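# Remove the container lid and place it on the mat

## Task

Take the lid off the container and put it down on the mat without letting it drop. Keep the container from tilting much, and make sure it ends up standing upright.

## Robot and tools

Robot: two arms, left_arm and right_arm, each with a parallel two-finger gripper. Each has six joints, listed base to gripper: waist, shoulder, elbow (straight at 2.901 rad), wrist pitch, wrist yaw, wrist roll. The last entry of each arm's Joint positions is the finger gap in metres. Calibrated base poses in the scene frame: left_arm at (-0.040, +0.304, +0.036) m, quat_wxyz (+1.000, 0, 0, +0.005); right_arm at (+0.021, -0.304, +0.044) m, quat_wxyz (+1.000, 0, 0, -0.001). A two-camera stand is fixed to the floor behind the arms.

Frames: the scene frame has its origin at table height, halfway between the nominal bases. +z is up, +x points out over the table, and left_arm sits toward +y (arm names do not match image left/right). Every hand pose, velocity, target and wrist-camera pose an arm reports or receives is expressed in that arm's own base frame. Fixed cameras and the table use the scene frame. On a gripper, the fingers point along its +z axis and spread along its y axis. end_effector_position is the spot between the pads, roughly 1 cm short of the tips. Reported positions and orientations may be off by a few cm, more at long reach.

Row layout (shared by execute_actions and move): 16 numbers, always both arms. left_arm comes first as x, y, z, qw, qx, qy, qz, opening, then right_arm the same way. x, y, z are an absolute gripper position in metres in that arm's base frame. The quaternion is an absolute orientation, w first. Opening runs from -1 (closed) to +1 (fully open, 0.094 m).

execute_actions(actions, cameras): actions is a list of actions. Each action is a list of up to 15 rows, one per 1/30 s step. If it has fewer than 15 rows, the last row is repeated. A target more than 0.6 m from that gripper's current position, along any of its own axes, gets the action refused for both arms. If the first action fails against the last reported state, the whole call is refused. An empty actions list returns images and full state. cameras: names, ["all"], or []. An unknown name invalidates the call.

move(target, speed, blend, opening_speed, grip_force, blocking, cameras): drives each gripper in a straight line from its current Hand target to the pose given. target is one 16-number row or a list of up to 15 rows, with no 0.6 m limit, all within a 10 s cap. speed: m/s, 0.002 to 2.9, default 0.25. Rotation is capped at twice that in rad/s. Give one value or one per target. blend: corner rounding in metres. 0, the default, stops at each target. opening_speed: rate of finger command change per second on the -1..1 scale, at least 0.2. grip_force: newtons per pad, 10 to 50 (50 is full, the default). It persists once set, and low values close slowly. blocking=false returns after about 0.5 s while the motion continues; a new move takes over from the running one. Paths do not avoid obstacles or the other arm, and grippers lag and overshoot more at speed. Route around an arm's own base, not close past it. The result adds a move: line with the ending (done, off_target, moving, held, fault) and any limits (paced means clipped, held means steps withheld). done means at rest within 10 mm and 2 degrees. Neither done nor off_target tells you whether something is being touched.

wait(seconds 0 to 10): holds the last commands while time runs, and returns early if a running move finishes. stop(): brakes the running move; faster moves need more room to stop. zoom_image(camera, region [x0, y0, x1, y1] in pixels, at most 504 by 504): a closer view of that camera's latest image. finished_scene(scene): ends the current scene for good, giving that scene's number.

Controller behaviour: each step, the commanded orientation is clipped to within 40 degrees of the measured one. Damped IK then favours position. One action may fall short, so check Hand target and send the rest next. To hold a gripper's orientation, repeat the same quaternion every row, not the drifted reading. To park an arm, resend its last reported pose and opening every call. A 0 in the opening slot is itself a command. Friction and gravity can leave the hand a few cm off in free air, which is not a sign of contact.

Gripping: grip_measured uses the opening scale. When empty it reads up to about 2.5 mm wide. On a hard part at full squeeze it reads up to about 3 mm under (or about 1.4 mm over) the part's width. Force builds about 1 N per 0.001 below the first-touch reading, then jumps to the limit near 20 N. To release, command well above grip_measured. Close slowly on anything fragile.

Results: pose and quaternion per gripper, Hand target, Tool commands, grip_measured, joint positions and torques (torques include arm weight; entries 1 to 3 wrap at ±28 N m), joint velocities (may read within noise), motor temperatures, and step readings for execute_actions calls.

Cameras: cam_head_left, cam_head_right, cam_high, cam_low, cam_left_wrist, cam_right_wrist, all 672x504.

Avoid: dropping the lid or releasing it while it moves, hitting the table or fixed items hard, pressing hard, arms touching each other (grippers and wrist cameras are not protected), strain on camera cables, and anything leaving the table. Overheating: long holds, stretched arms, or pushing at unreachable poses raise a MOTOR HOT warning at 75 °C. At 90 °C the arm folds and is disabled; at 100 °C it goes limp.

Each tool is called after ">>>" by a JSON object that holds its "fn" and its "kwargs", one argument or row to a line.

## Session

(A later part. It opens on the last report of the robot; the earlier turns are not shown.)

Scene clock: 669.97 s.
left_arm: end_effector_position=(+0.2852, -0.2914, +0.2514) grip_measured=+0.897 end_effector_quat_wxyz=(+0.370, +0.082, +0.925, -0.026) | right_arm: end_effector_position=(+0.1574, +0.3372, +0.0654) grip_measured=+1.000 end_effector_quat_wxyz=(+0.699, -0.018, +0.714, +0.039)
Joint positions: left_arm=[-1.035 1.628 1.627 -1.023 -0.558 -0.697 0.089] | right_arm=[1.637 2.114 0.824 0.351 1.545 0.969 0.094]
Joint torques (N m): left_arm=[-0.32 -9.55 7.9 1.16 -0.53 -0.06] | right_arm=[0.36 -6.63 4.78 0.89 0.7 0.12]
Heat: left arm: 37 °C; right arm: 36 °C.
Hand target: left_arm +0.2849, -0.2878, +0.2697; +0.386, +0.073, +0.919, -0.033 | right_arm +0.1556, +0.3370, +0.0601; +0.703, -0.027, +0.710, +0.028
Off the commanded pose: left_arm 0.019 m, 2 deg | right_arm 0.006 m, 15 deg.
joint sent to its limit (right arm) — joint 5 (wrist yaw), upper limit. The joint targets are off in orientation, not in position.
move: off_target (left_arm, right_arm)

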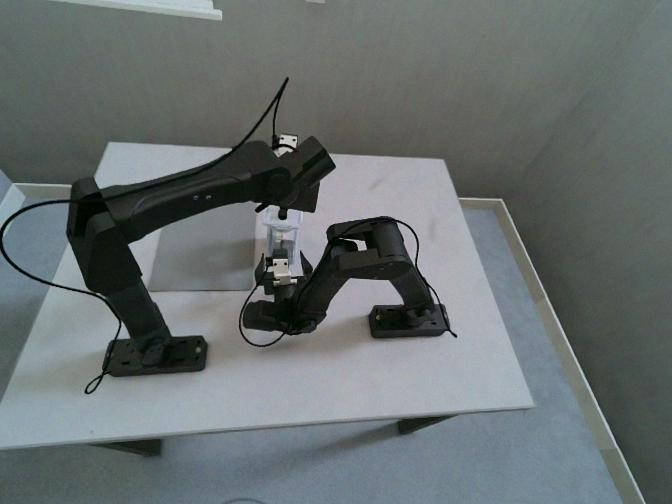

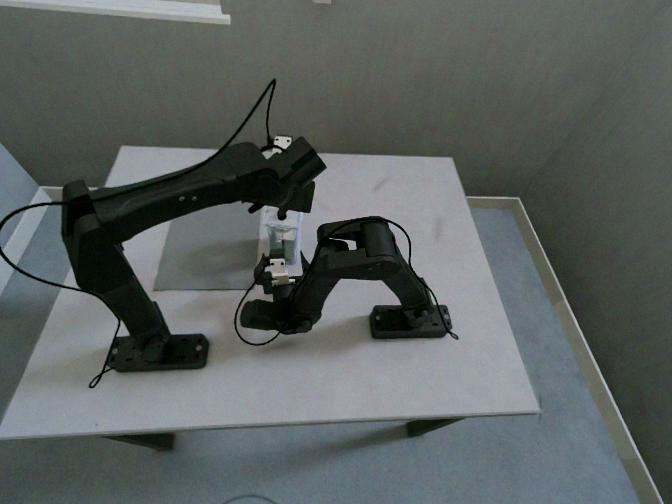

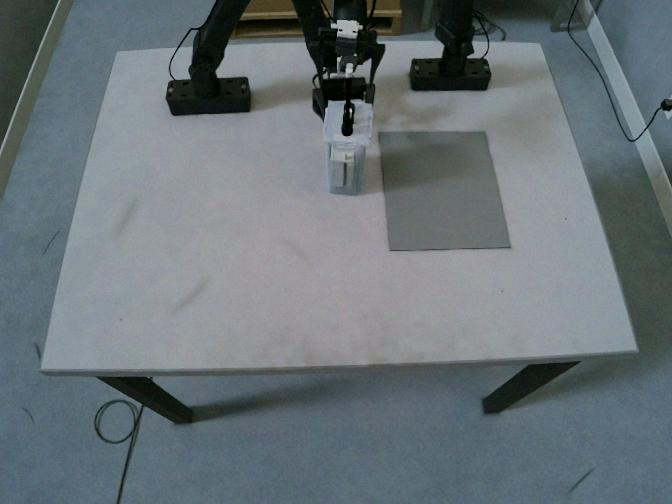

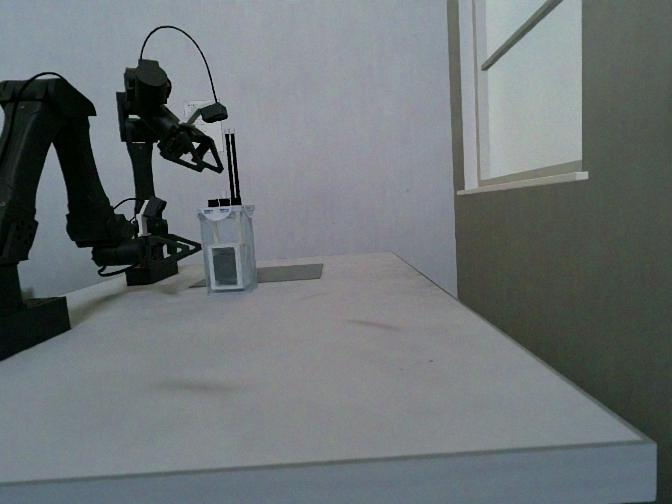

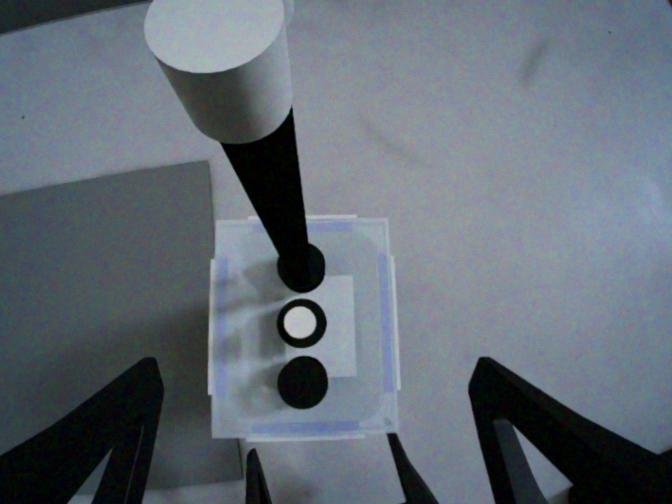

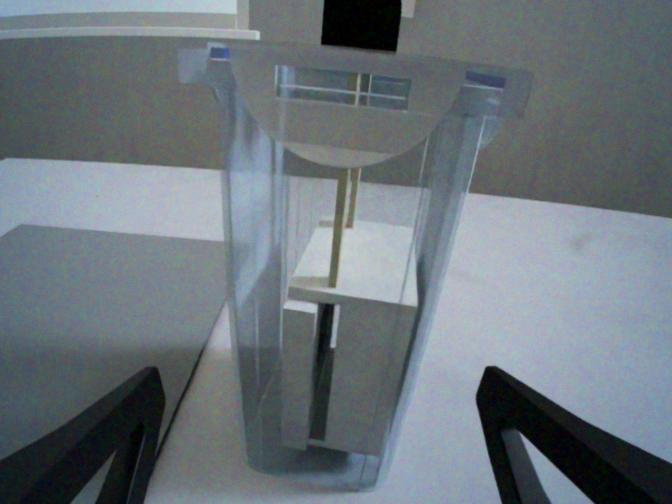

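>>> {"fn": "move", "kwargs": {
  "target": [0.285,-0.288,0.27,0.3865,0.0725,0.919,-0.033,0.9,0.19,0.332,0.056,0.7049,0.0555,0.7049,-0.0555,1],
  "speed": 0.06,
  "cameras": ["cam_right_wrist","cam_low","cam_left_wrist"]
}}

Scene clock: 696.60 s.
left_arm: end_effector_position=(+0.2852, -0.2914, +0.2514) grip_measured=+0.897 end_effector_quat_wxyz=(+0.370, +0.082, +0.925, -0.026) | right_arm: end_effector_position=(+0.1883, +0.3343, +0.0626) grip_measured=+1.000 end_effector_quat_wxyz=(+0.700, +0.016, +0.714, +0.007)
Joint positions: left_arm=[-1.035 1.628 1.627 -1.023 -0.558 -0.697 0.089] | right_arm=[1.544 2.152 0.883 0.331 1.545 0.97 0.094]
Joint torques (N m): left_arm=[-0.53 -9.8 7.79 1.17 -0.53 -0.07] | right_arm=[-0.57 -6.79 5.04 0.87 0.73 0.08]
Heat: left arm: 39 °C; right arm: 34 °C.
Hand target: left_arm +0.2849, -0.2878, +0.2697; +0.386, +0.073, +0.919, -0.033 | right_arm +0.1904, +0.3319, +0.0561; +0.704, +0.010, +0.710, -0.009
Off the commanded pose: left_arm 0.019 m, 2 deg | right_arm 0.007 m, 9 deg.
joint sent to its limit (right arm) — joint 5 (wrist yaw), upper limit. The joint targets are off in orientation, not in position.
move: off_target (left_arm, right_arm)
Images, in order (width x height): cam_low 672x504, cam_left_wrist 672x504, cam_right_wrist 672x504.

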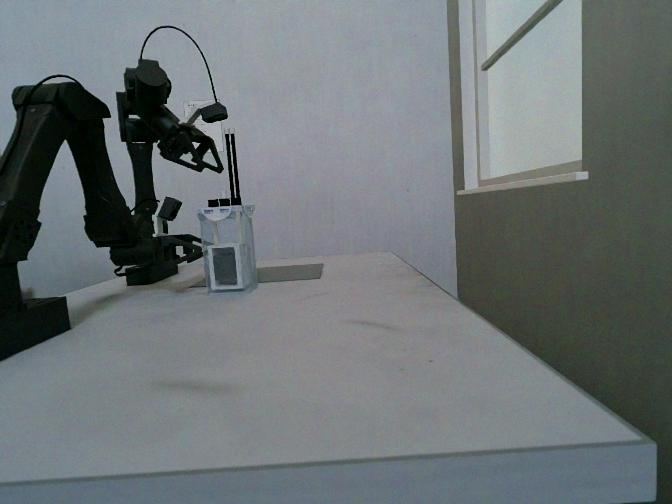

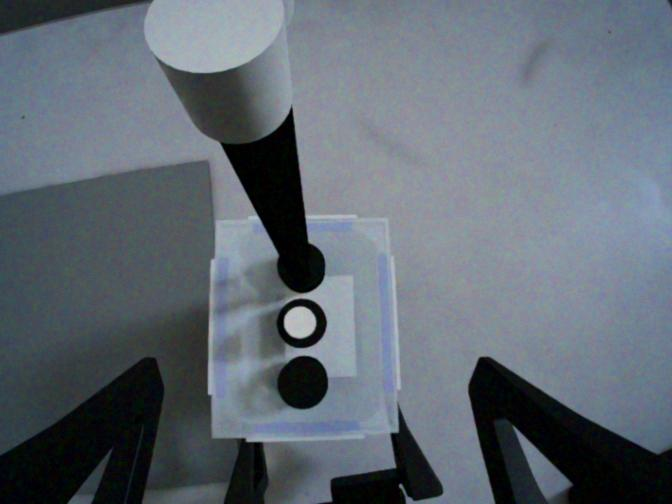

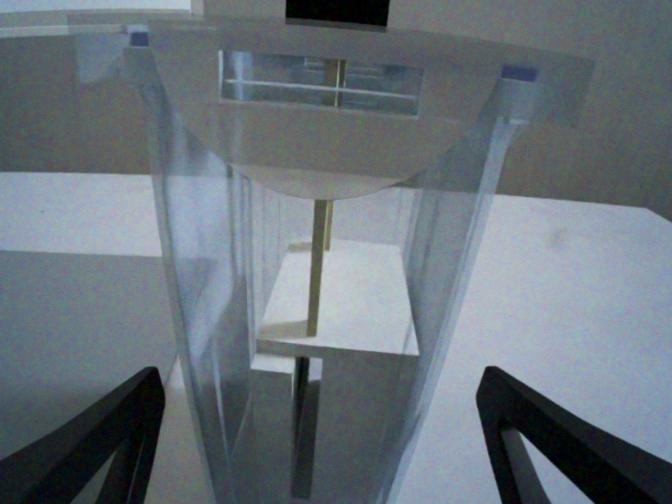

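>>> {"fn": "move", "kwargs": {
  "target": [
    [0.285,-0.288,0.27,0.3865,0.0725,0.919,-0.033,0.9,0.19,0.333,0.035,0.7049,0.0555,0.7049,-0.0555,1],
    [0.285,-0.288,0.27,0.3865,0.0725,0.919,-0.033,0.9,0.222,0.328,0.035,0.7049,0.0555,0.7049,-0.0555,1]
  ],
  "speed": 0.06,
  "cameras": ["cam_right_wrist","cam_low","cam_left_wrist","cam_head_right"]
}}

>>> {"fn": "zoom_image", "kwargs": {
  "camera": "cam_low",
  "region": [90, 110, 290, 310]
}}

Scene clock: 725.97 s.
left_arm: end_effector_position=(+0.2852, -0.2914, +0.2514) grip_measured=+0.897 end_effector_quat_wxyz=(+0.370, +0.082, +0.925, -0.026) | right_arm: end_effector_position=(+0.2205, +0.3314, +0.0430) grip_measured=+1.000 end_effector_quat_wxyz=(+0.699, +0.053, +0.713, -0.021)
Joint positions: left_arm=[-1.035 1.628 1.627 -1.023 -0.558 -0.697 0.089] | right_arm=[1.451 2.255 0.965 0.329 1.545 1.005 0.094]
Joint torques (N m): left_arm=[-0.54 -9.62 7.71 1.14 -0.53 -0.06] | right_arm=[-0.54 -7.38 4.78 0.88 0.74 -0.07]
Motor temperatures (°C): left_arm=[30 39 40 32 28 27 27] | right_arm=[27 32 35 33 31 28 28]
Heat: left arm: 40 °C; right arm: 35 °C.
Hand target: left_arm +0.2849, -0.2878, +0.2697; +0.386, +0.073, +0.919, -0.033 | right_arm +0.2222, +0.3278, +0.0351; +0.703, +0.043, +0.709, -0.042
Off the commanded pose: left_arm 0.019 m, 2 deg | right_arm 0.009 m, 4 deg.
joint sent to its limit (right arm) — joint 5 (wrist yaw), upper limit. The joint targets still meet the commanded pose.
move: off_target (left_arm, right_arm)
Images, in order (width x height): cam_head_right 672x504, cam_low 672x504, cam_left_wrist 672x504, cam_right_wrist 672x504.

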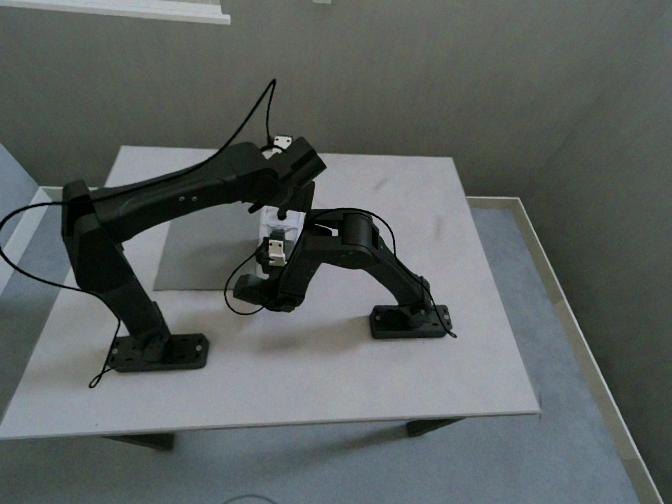

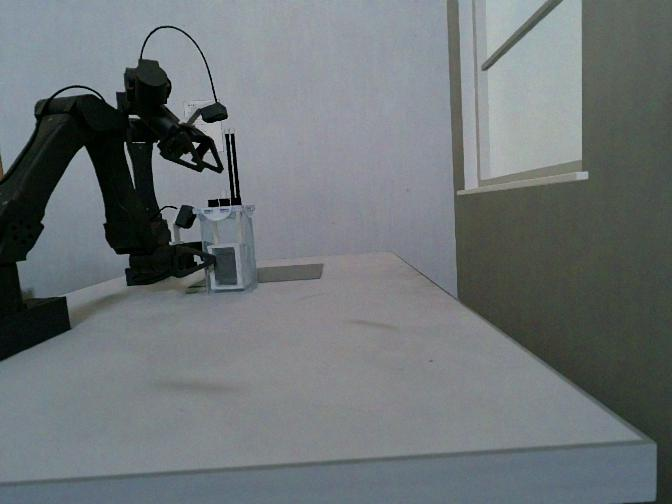

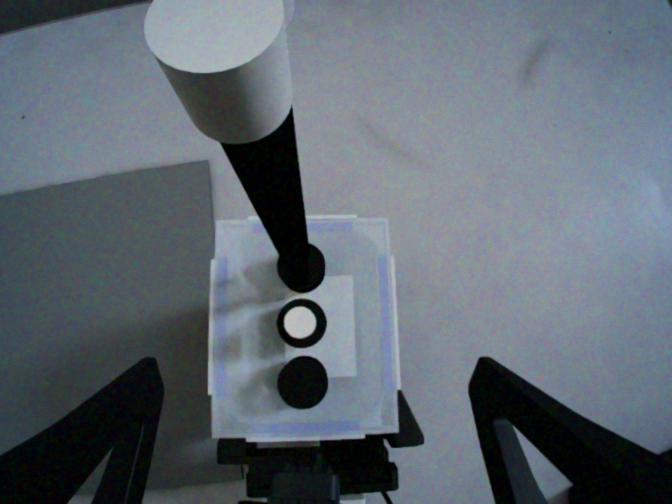

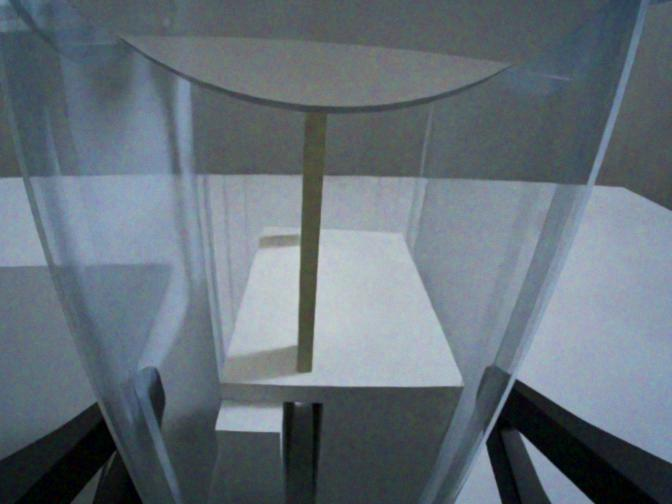

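Scaled by 2.520.

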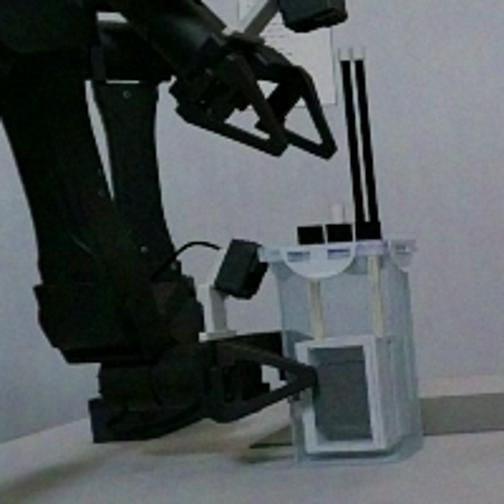

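>>> {"fn": "move", "kwargs": {
  "target": [0.285,-0.288,0.27,0.3865,0.0725,0.919,-0.033,0.9,0.222,0.328,0.035,0.7049,0.0555,0.7049,-0.0555,0.15],
  "speed": 0.06,
  "grip_force": [50,35],
  "opening_speed": 0.4,
  "cameras": ["cam_right_wrist","cam_low","cam_left_wrist","cam_high"]
}}

>>> {"fn": "zoom_image", "kwargs": {
  "camera": "cam_low",
  "region": [90, 110, 290, 310]
}}

Scene clock: 761.30 s.
left_arm: end_effector_position=(+0.2852, -0.2914, +0.2514) grip_measured=+0.897 end_effector_quat_wxyz=(+0.370, +0.082, +0.925, -0.026) | right_arm: end_effector_position=(+0.2207, +0.3332, +0.0429) grip_measured=+0.704 end_effector_quat_wxyz=(+0.698, +0.052, +0.714, -0.020)
Joint positions: left_arm=[-1.035 1.628 1.627 -1.023 -0.558 -0.697 0.089] | right_arm=[1.451 2.255 0.97 0.329 1.539 1.001 0.08]
Joint torques (N m): left_arm=[-0.42 -9.81 7.92 1.13 -0.49 -0.04] | right_arm=[-0.46 -7.39 4.44 0.88 0.81 0]
Heat: left arm: 40 °C; right arm: 34 °C.
Hand target: left_arm +0.2849, -0.2878, +0.2697; +0.386, +0.073, +0.919, -0.033 | right_arm +0.2222, +0.3280, +0.0352; +0.703, +0.043, +0.709, -0.042
Off the commanded pose: left_arm 0.019 m, 2 deg | right_arm 0.010 m, 4 deg.
joint sent to its limit (right arm) — joint 5 (wrist yaw), upper limit. The joint targets still meet the commanded pose.
grip_force (N): 50, 35
move: off_target (left_arm, right_arm)
Images, in order (width x height): cam_high 672x504, cam_low 672x504, cam_left_wrist 672x504, cam_right_wrist 672x504.

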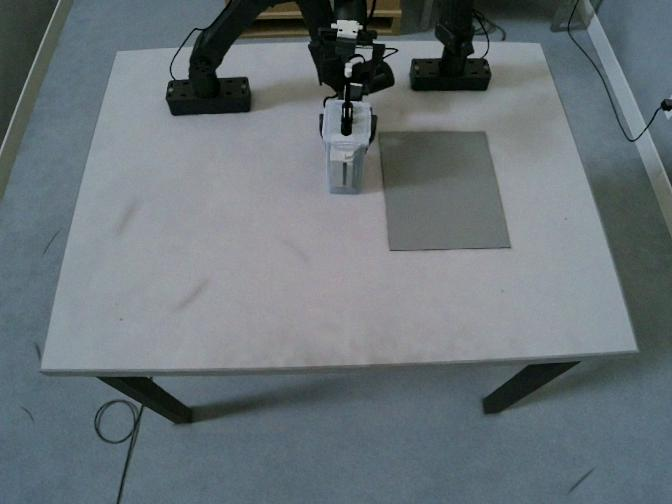

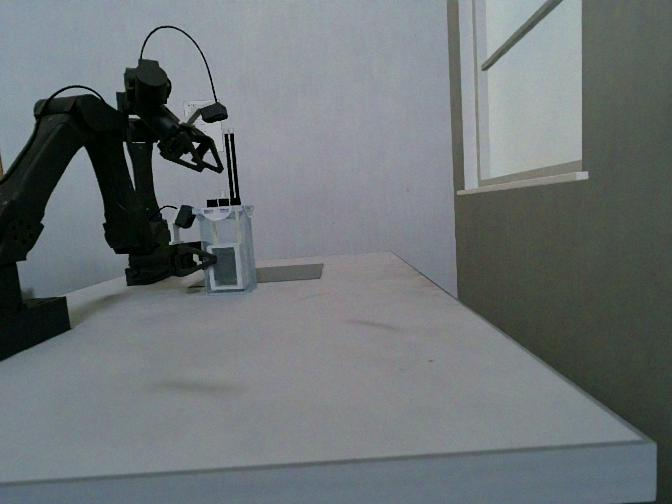

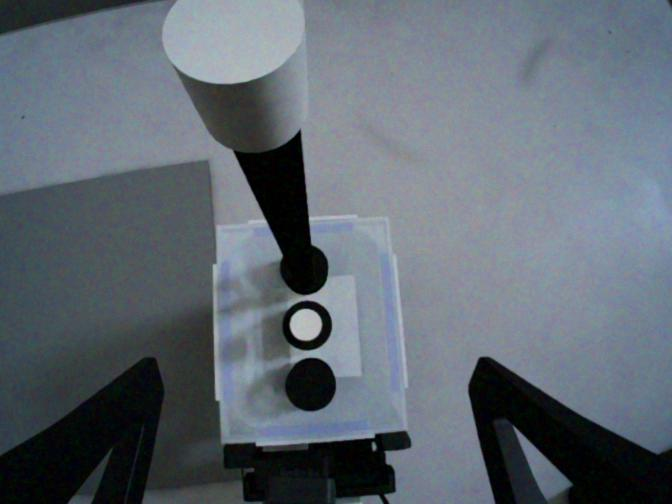

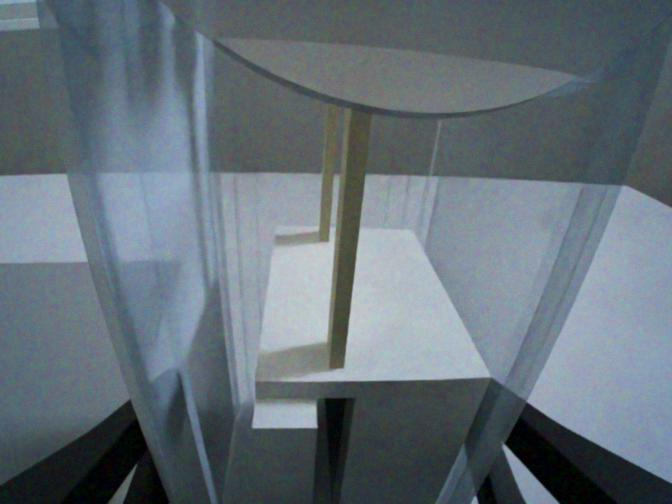

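Scaled by 2.520.

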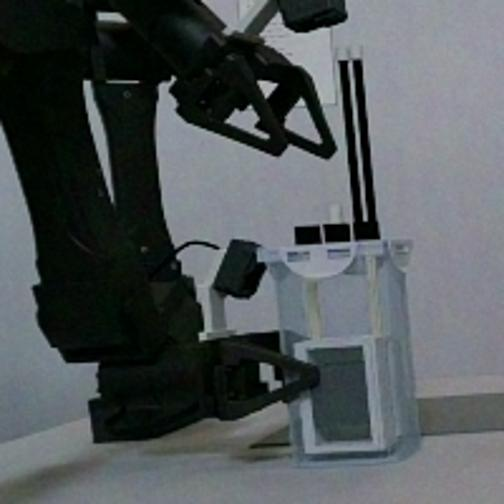

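>>> {"fn": "move", "kwargs": {
  "target": [
    [0.285,-0.288,0.27,0.3865,0.0725,0.919,-0.033,0.9,0.222,0.328,0.035,0.7049,0.0555,0.7049,-0.0555,1],
    [0.285,-0.288,0.27,0.3865,0.0725,0.919,-0.033,0.9,0.222,0.328,0.013,0.7049,0.0555,0.7049,-0.0555,1]
  ],
  "speed": 0.05,
  "opening_speed": 0.5,
  "cameras": ["cam_right_wrist","cam_low","cam_left_wrist"]
}}

>>> {"fn": "zoom_image", "kwargs": {
  "camera": "cam_low",
  "region": [90, 110, 290, 310]
}}

Scene clock: 826.27 s.
left_arm: end_effector_position=(+0.2852, -0.2914, +0.2514) grip_measured=+0.897 end_effector_quat_wxyz=(+0.370, +0.082, +0.925, -0.026) | right_arm: end_effector_position=(+0.2205, +0.3316, +0.0195) grip_measured=+0.998 end_effector_quat_wxyz=(+0.698, +0.045, +0.715, -0.028)
Joint positions: left_arm=[-1.035 1.628 1.627 -1.023 -0.558 -0.697 0.089] | right_arm=[1.451 2.335 0.989 0.329 1.541 1.039 0.094]
Joint torques (N m): left_arm=[-0.35 -9.59 7.76 1.19 -0.49 -0.09] | right_arm=[-0.46 -7.68 4.52 0.91 0.84 0.09]
Heat: left arm: 41 °C; right arm: 34 °C.
Hand target: left_arm +0.2849, -0.2878, +0.2697; +0.386, +0.073, +0.919, -0.033 | right_arm +0.2222, +0.3279, +0.0131; +0.703, +0.043, +0.709, -0.042
Off the commanded pose: left_arm 0.019 m, 2 deg | right_arm 0.008 m, 4 deg.
joint sent to its limit (right arm) — joint 5 (wrist yaw), upper limit. The joint targets still meet the commanded pose.
grip_force (N): 50, 35
move: off_target (left_arm, right_arm)
Images, in order (width x height): cam_low 672x504, cam_left_wrist 672x504, cam_right_wrist 672x504.

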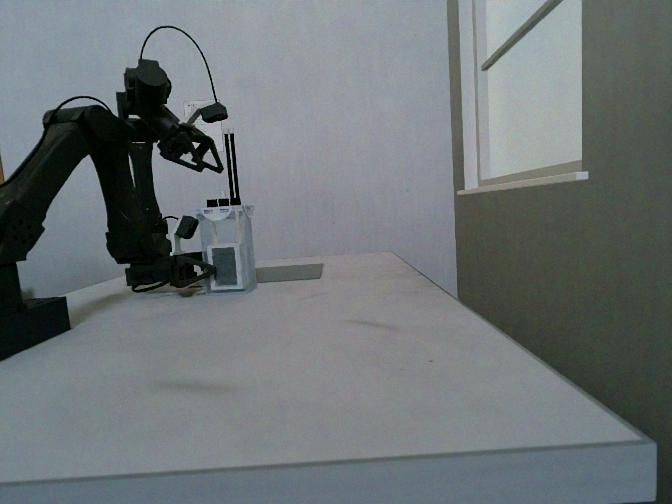

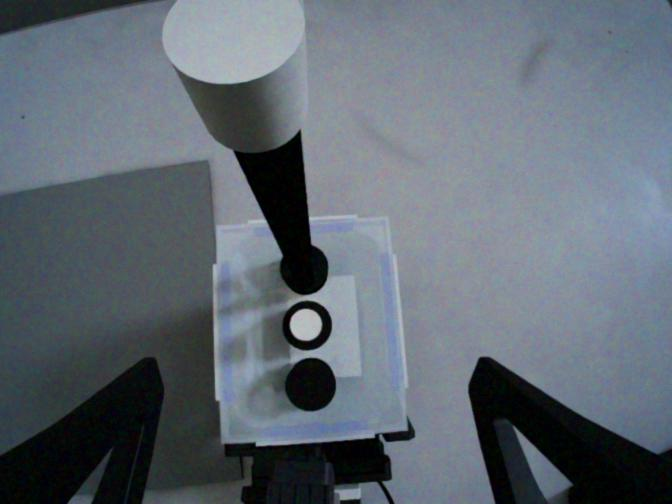

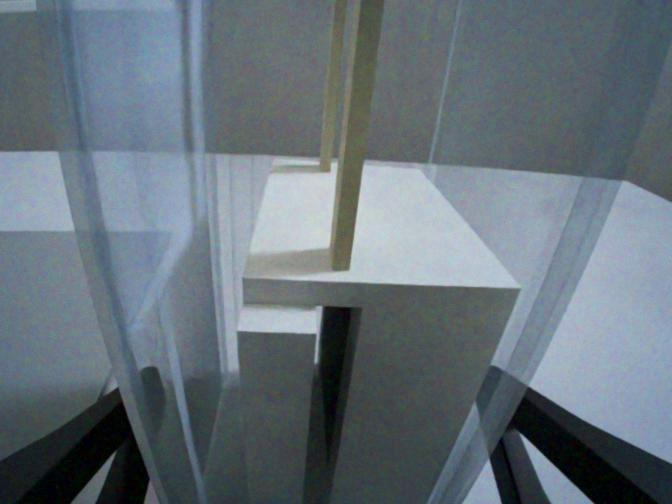

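Scaled by 2.520.

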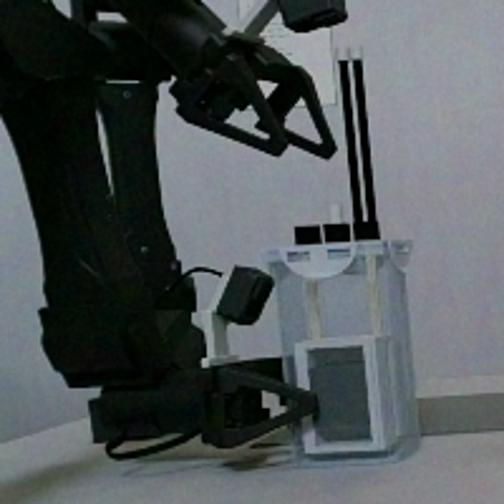

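>>> {"fn": "move", "kwargs": {
  "target": [
    [0.285,-0.288,0.27,0.3865,0.0725,0.919,-0.033,0.9,0.222,0.328,0.015,0.7049,0.0555,0.7049,-0.0555,0.3]
  ],
  "speed": 0.05,
  "opening_speed": 0.4,
  "cameras": ["cam_right_wrist","cam_low","cam_left_wrist"]
}}

>>> {"fn": "zoom_image", "kwargs": {
  "camera": "cam_low",
  "region": [90, 110, 290, 310]
}}

Scene clock: 835.60 s.
left_arm: end_effector_position=(+0.2852, -0.2914, +0.2514) grip_measured=+0.897 end_effector_quat_wxyz=(+0.370, +0.082, +0.925, -0.026) | right_arm: end_effector_position=(+0.2207, +0.3332, +0.0196) grip_measured=+0.710 end_effector_quat_wxyz=(+0.697, +0.048, +0.716, -0.025)
Joint positions: left_arm=[-1.035 1.628 1.627 -1.023 -0.558 -0.697 0.089] | right_arm=[1.451 2.335 0.994 0.329 1.537 1.043 0.08]
Joint torques (N m): left_arm=[-0.39 -9.74 7.83 1.2 -0.53 -0.1] | right_arm=[-0.4 -8.36 4.14 0.82 0.82 0.05]
Heat: left arm: 41 °C; right arm: 34 °C.
Hand target: left_arm +0.2849, -0.2878, +0.2697; +0.386, +0.073, +0.919, -0.033 | right_arm +0.2222, +0.3281, +0.0152; +0.702, +0.043, +0.709, -0.042
Off the commanded pose: left_arm 0.019 m, 2 deg | right_arm 0.007 m, 4 deg.
joint sent to its limit (right arm) — joint 5 (wrist yaw), upper limit. The joint targets still meet the commanded pose.
grip_force (N): 50, 35
move: off_target (left_arm, right_arm)
Images, in order (width x height): cam_low 672x504, cam_left_wrist 672x504, cam_right_wrist 672x504.

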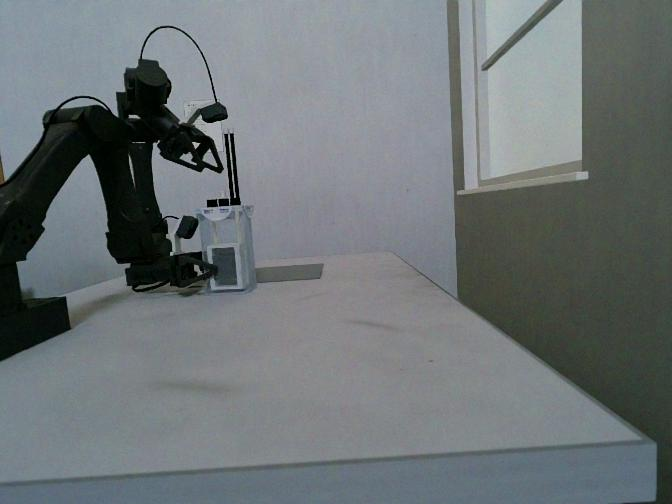

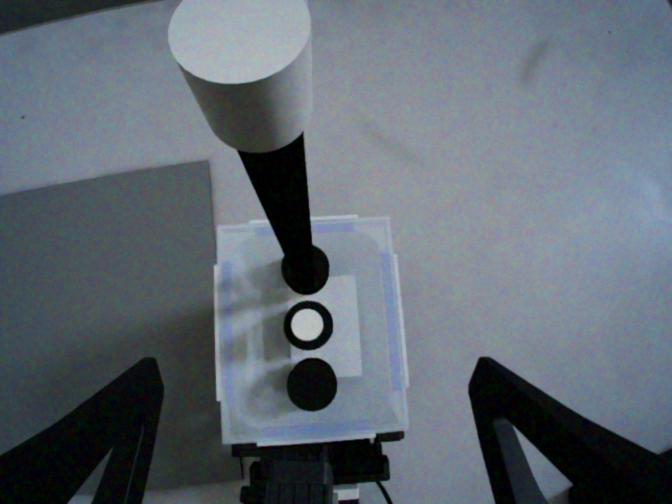

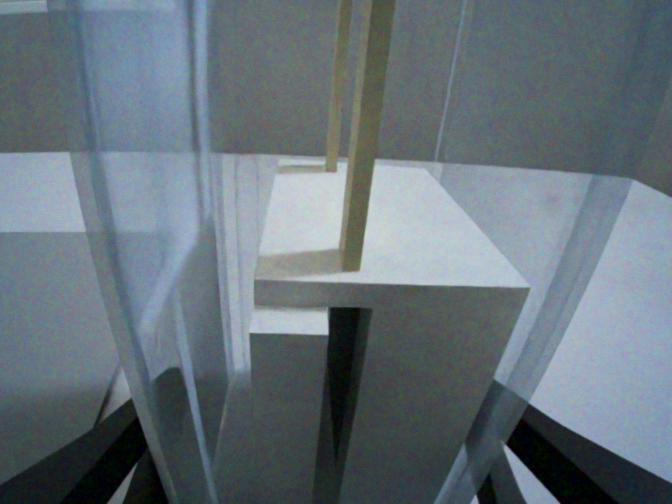

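Scaled by 2.520.

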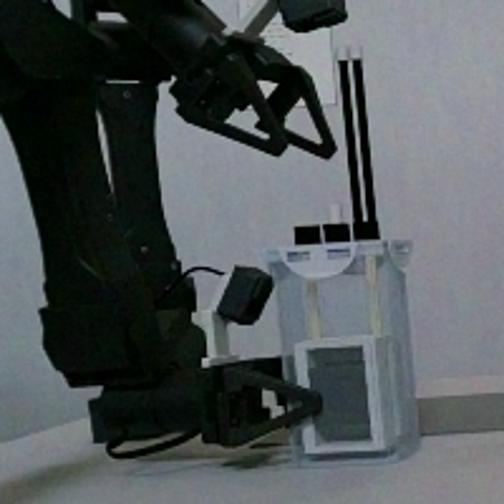

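>>> {"fn": "move", "kwargs": {
  "target": [
    [0.25,-0.18,0.31,0.334,0.6446,0.5785,-0.3722,0.9,0.222,0.328,0.015,0.7049,0.0555,0.7049,-0.0555,0.3],
    [0.312,-0.205,0.25,0.334,0.6446,0.5785,-0.3722,0.9,0.222,0.328,0.015,0.7049,0.0555,0.7049,-0.0555,0.3]
  ],
  "speed": [0.25,0.15],
  "cameras": ["all"]
}}

Scene clock: 854.00 s.
left_arm: end_effector_position=(+0.3063, -0.2002, +0.2406) grip_measured=+0.898 end_effector_quat_wxyz=(+0.314, +0.638, +0.595, -0.376) | right_arm: end_effector_position=(+0.2207, +0.3332, +0.0196) grip_measured=+0.710 end_effector_quat_wxyz=(+0.697, +0.048, +0.716, -0.025)
Joint positions: left_arm=[-0.148 1.784 1.655 -1.404 1.023 1.472 0.089] | right_arm=[1.451 2.335 0.994 0.329 1.537 1.043 0.08]
Joint torques (N m): left_arm=[-0.44 -8.53 7.08 0.64 0.65 0.09] | right_arm=[-0.46 -8.27 4.08 0.78 0.84 0.08]
Heat: left arm: 40 °C; right arm: 34 °C.
Hand target: left_arm +0.3115, -0.2047, +0.2501; +0.334, +0.645, +0.578, -0.372 | right_arm +0.2222, +0.3281, +0.0152; +0.702, +0.043, +0.709, -0.042
Off the commanded pose: left_arm 0.012 m, 3 deg | right_arm 0.007 m, 4 deg.
joint sent to its limit (right arm) — joint 5 (wrist yaw), upper limit. The joint targets still meet the commanded pose.
grip_force (N): 50, 35
move: off_target (left_arm, right_arm)

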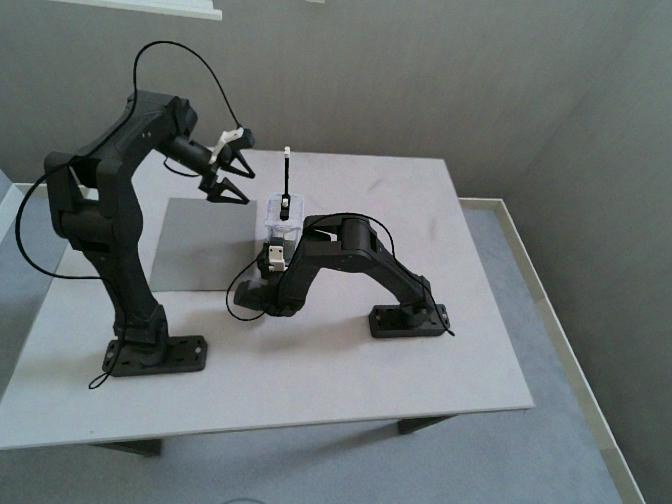

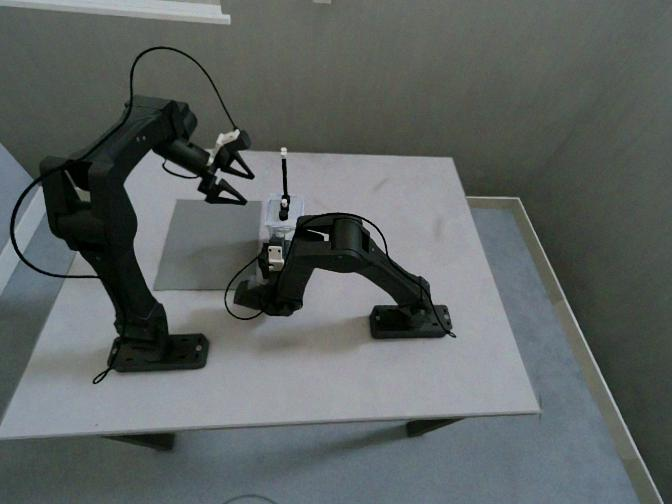

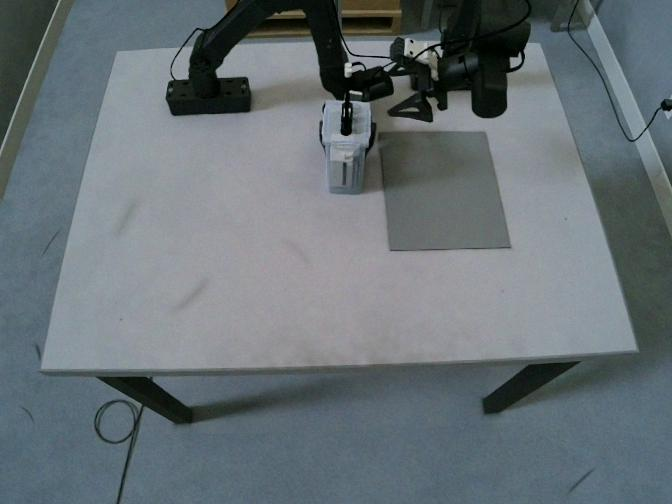

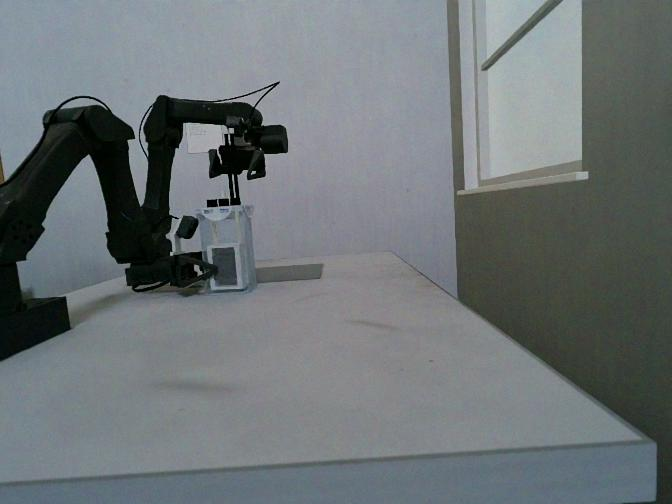

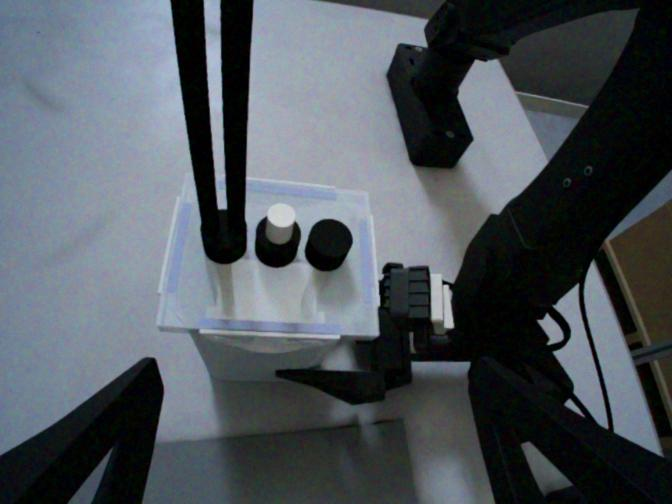

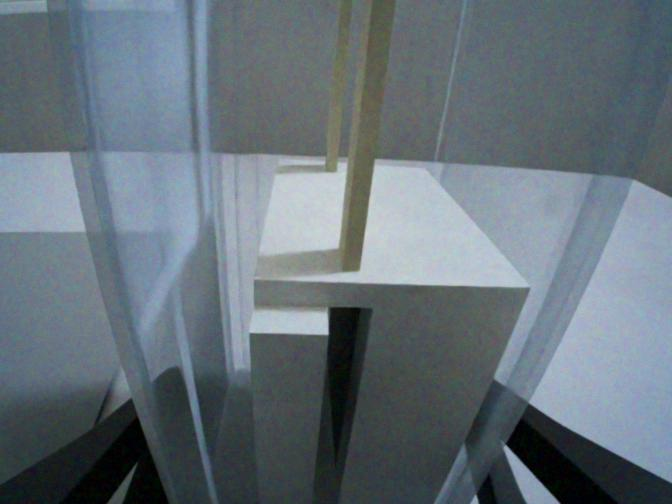

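>>> {"fn": "move", "kwargs": {
  "target": [
    [0.328,-0.240,0.235,0.334,0.6446,0.5785,-0.3722,0.9,0.222,0.328,0.015,0.7049,0.0555,0.7049,-0.0555,0.3]
  ],
  "speed": 0.1,
  "cameras": ["cam_left_wrist","cam_low","cam_high"]
}}

>>> {"fn": "zoom_image", "kwargs": {
  "camera": "cam_high",
  "region": [290, 30, 460, 200]
}}

Scene clock: 881.67 s.
left_arm: end_effector_position=(+0.3240, -0.2365, +0.2305) grip_measured=+0.898 end_effector_quat_wxyz=(+0.323, +0.644, +0.586, -0.370) | right_arm: end_effector_position=(+0.2207, +0.3332, +0.0196) grip_measured=+0.710 end_effector_quat_wxyz=(+0.697, +0.048, +0.716, -0.025)
Joint positions: left_arm=[-0.241 1.822 1.655 -1.196 1.014 1.31 0.089] | right_arm=[1.451 2.335 0.994 0.329 1.537 1.043 0.08]
Joint torques (N m): left_arm=[-0.13 -8.76 6.12 0.9 0.58 0.01] | right_arm=[-0.39 -8.54 4.18 0.81 0.86 0.05]
Heat: left arm: 40 °C; right arm: 35 °C.
Hand target: left_arm +0.3278, -0.2399, +0.2351; +0.334, +0.645, +0.578, -0.372 | right_arm +0.2222, +0.3281, +0.0152; +0.702, +0.043, +0.709, -0.042
Off the commanded pose: left_arm 0.007 m, 1 deg | right_arm 0.007 m, 4 deg.
joint sent to its limit (right arm) — joint 5 (wrist yaw), upper limit. The joint targets still meet the commanded pose.
grip_force (N): 50, 35
move: off_target (right_arm)
Images, in order (width x height): cam_high 672x504, cam_low 672x504, cam_left_wrist 672x504.

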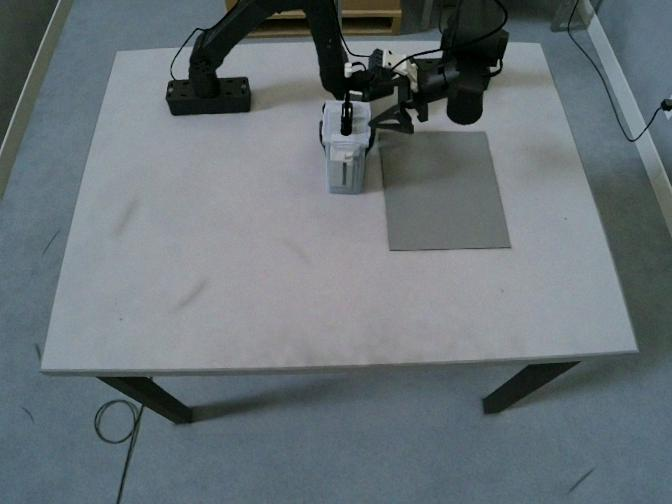

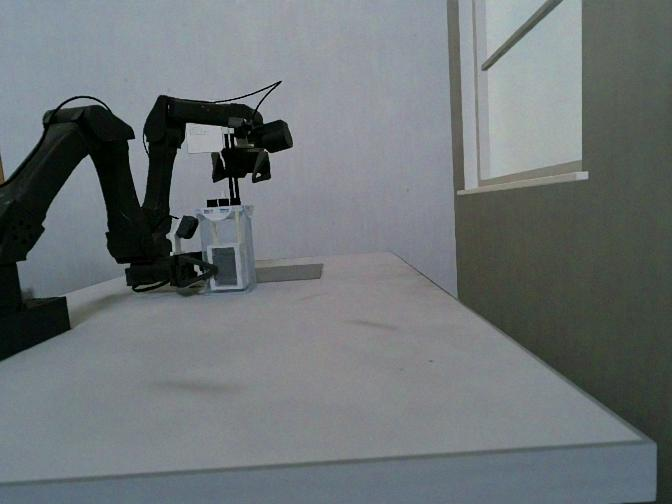

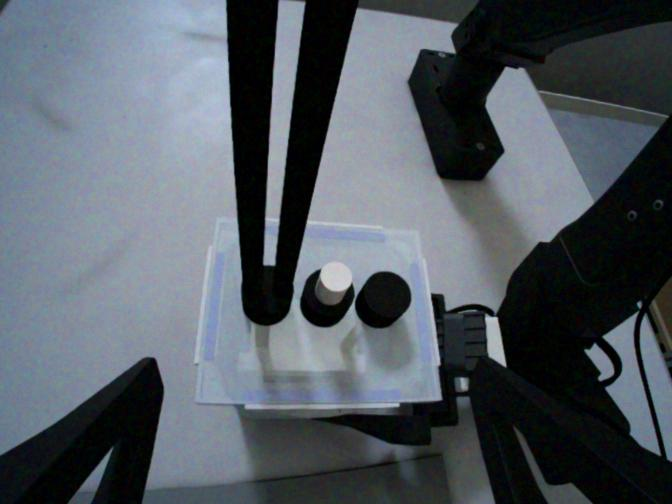

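Scaled by 2.965.

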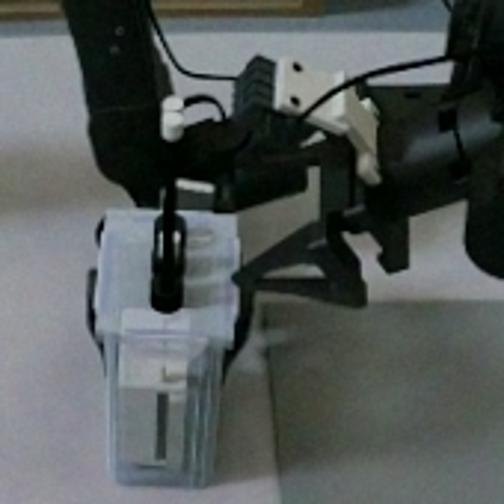

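>>> {"fn": "move", "kwargs": {
  "target": [
    [0.3205,-0.280,0.217,0.334,0.6446,0.5785,-0.3722,0.9,0.222,0.328,0.015,0.7049,0.0555,0.7049,-0.0555,0.3]
  ],
  "speed": 0.08,
  "cameras": ["cam_left_wrist","cam_low","cam_high"]
}}

>>> {"fn": "zoom_image", "kwargs": {
  "camera": "cam_low",
  "region": [170, 110, 290, 230]
}}

>>> {"fn": "zoom_image", "kwargs": {
  "camera": "cam_high",
  "region": [290, 30, 460, 200]
}}

Scene clock: 904.60 s.
left_arm: end_effector_position=(+0.3253, -0.2756, +0.2091) grip_measured=+0.898 end_effector_quat_wxyz=(+0.323, +0.642, +0.590, -0.368) | right_arm: end_effector_position=(+0.2206, +0.3325, +0.0207) grip_measured=+0.710 end_effector_quat_wxyz=(+0.699, +0.058, +0.713, -0.018)
Joint positions: left_arm=[-0.347 1.822 1.56 -0.939 0.977 1.11 0.089] | right_arm=[1.451 2.335 0.994 0.329 1.545 1.068 0.08]
Joint torques (N m): left_arm=[-0.84 -11.62 4.44 1.24 0.57 -0.09] | right_arm=[-0.44 -8.38 4.31 0.73 0.73 -0.13]
Heat: left arm: 39 °C; right arm: 35 °C.
Hand target: left_arm +0.3203, -0.2799, +0.2169; +0.333, +0.645, +0.578, -0.372 | right_arm +0.2222, +0.3280, +0.0152; +0.703, +0.043, +0.709, -0.042
Off the commanded pose: left_arm 0.010 m, 2 deg | right_arm 0.007 m, 4 deg.
joint sent to its limit (right arm) — joint 5 (wrist yaw), upper limit. The joint targets still meet the commanded pose.
grip_force (N): 50, 35
move: off_target (right_arm)
Images, in order (width x height): cam_high 672x504, cam_low 672x504, cam_left_wrist 672x504.

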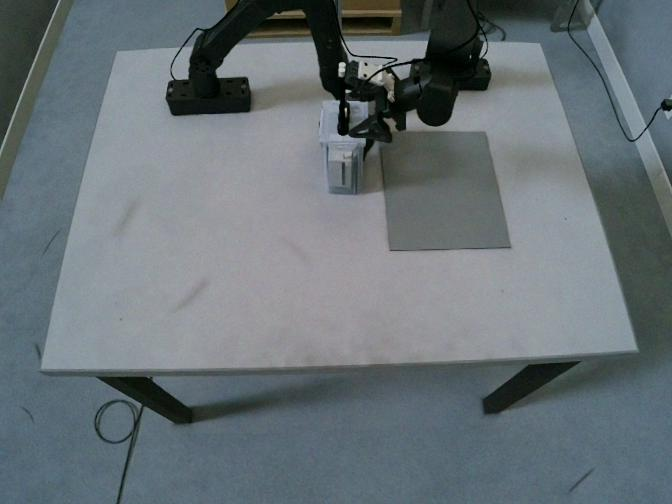

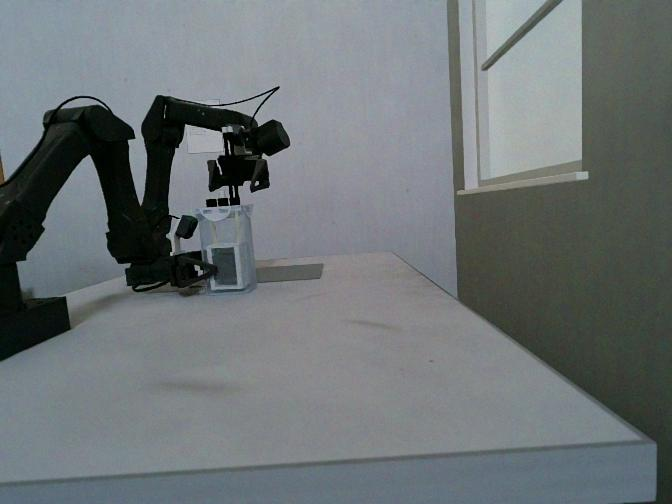

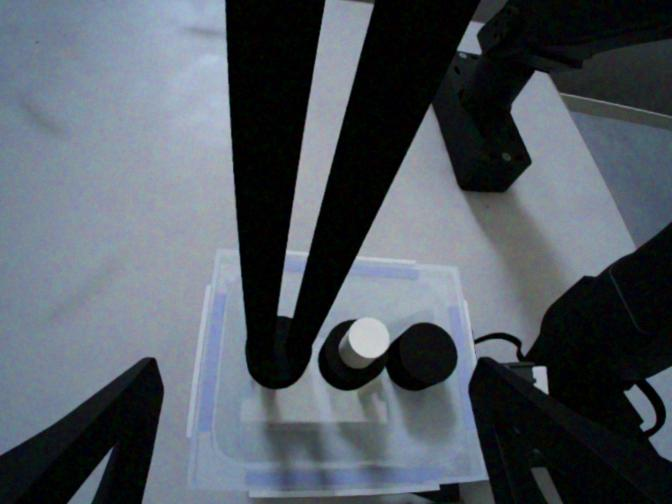

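Scaled by 4.200.

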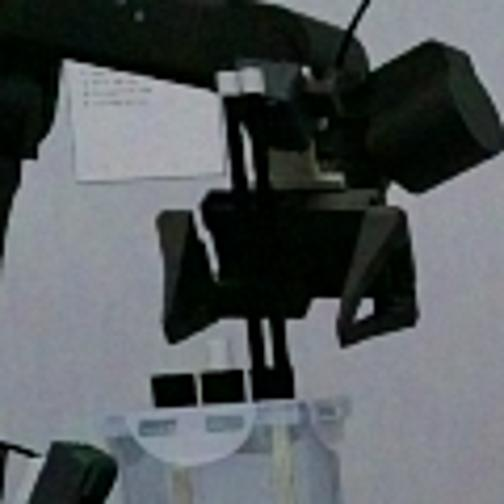

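Scaled by 2.965.

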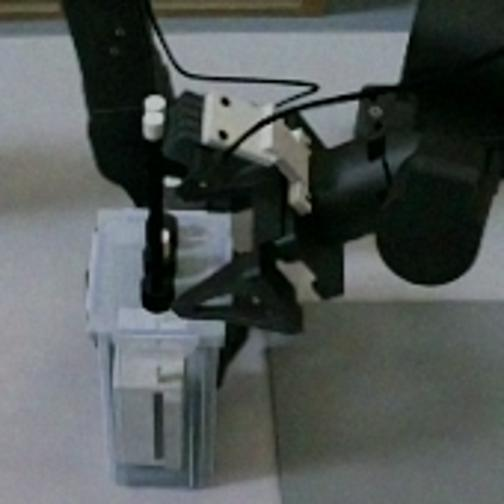

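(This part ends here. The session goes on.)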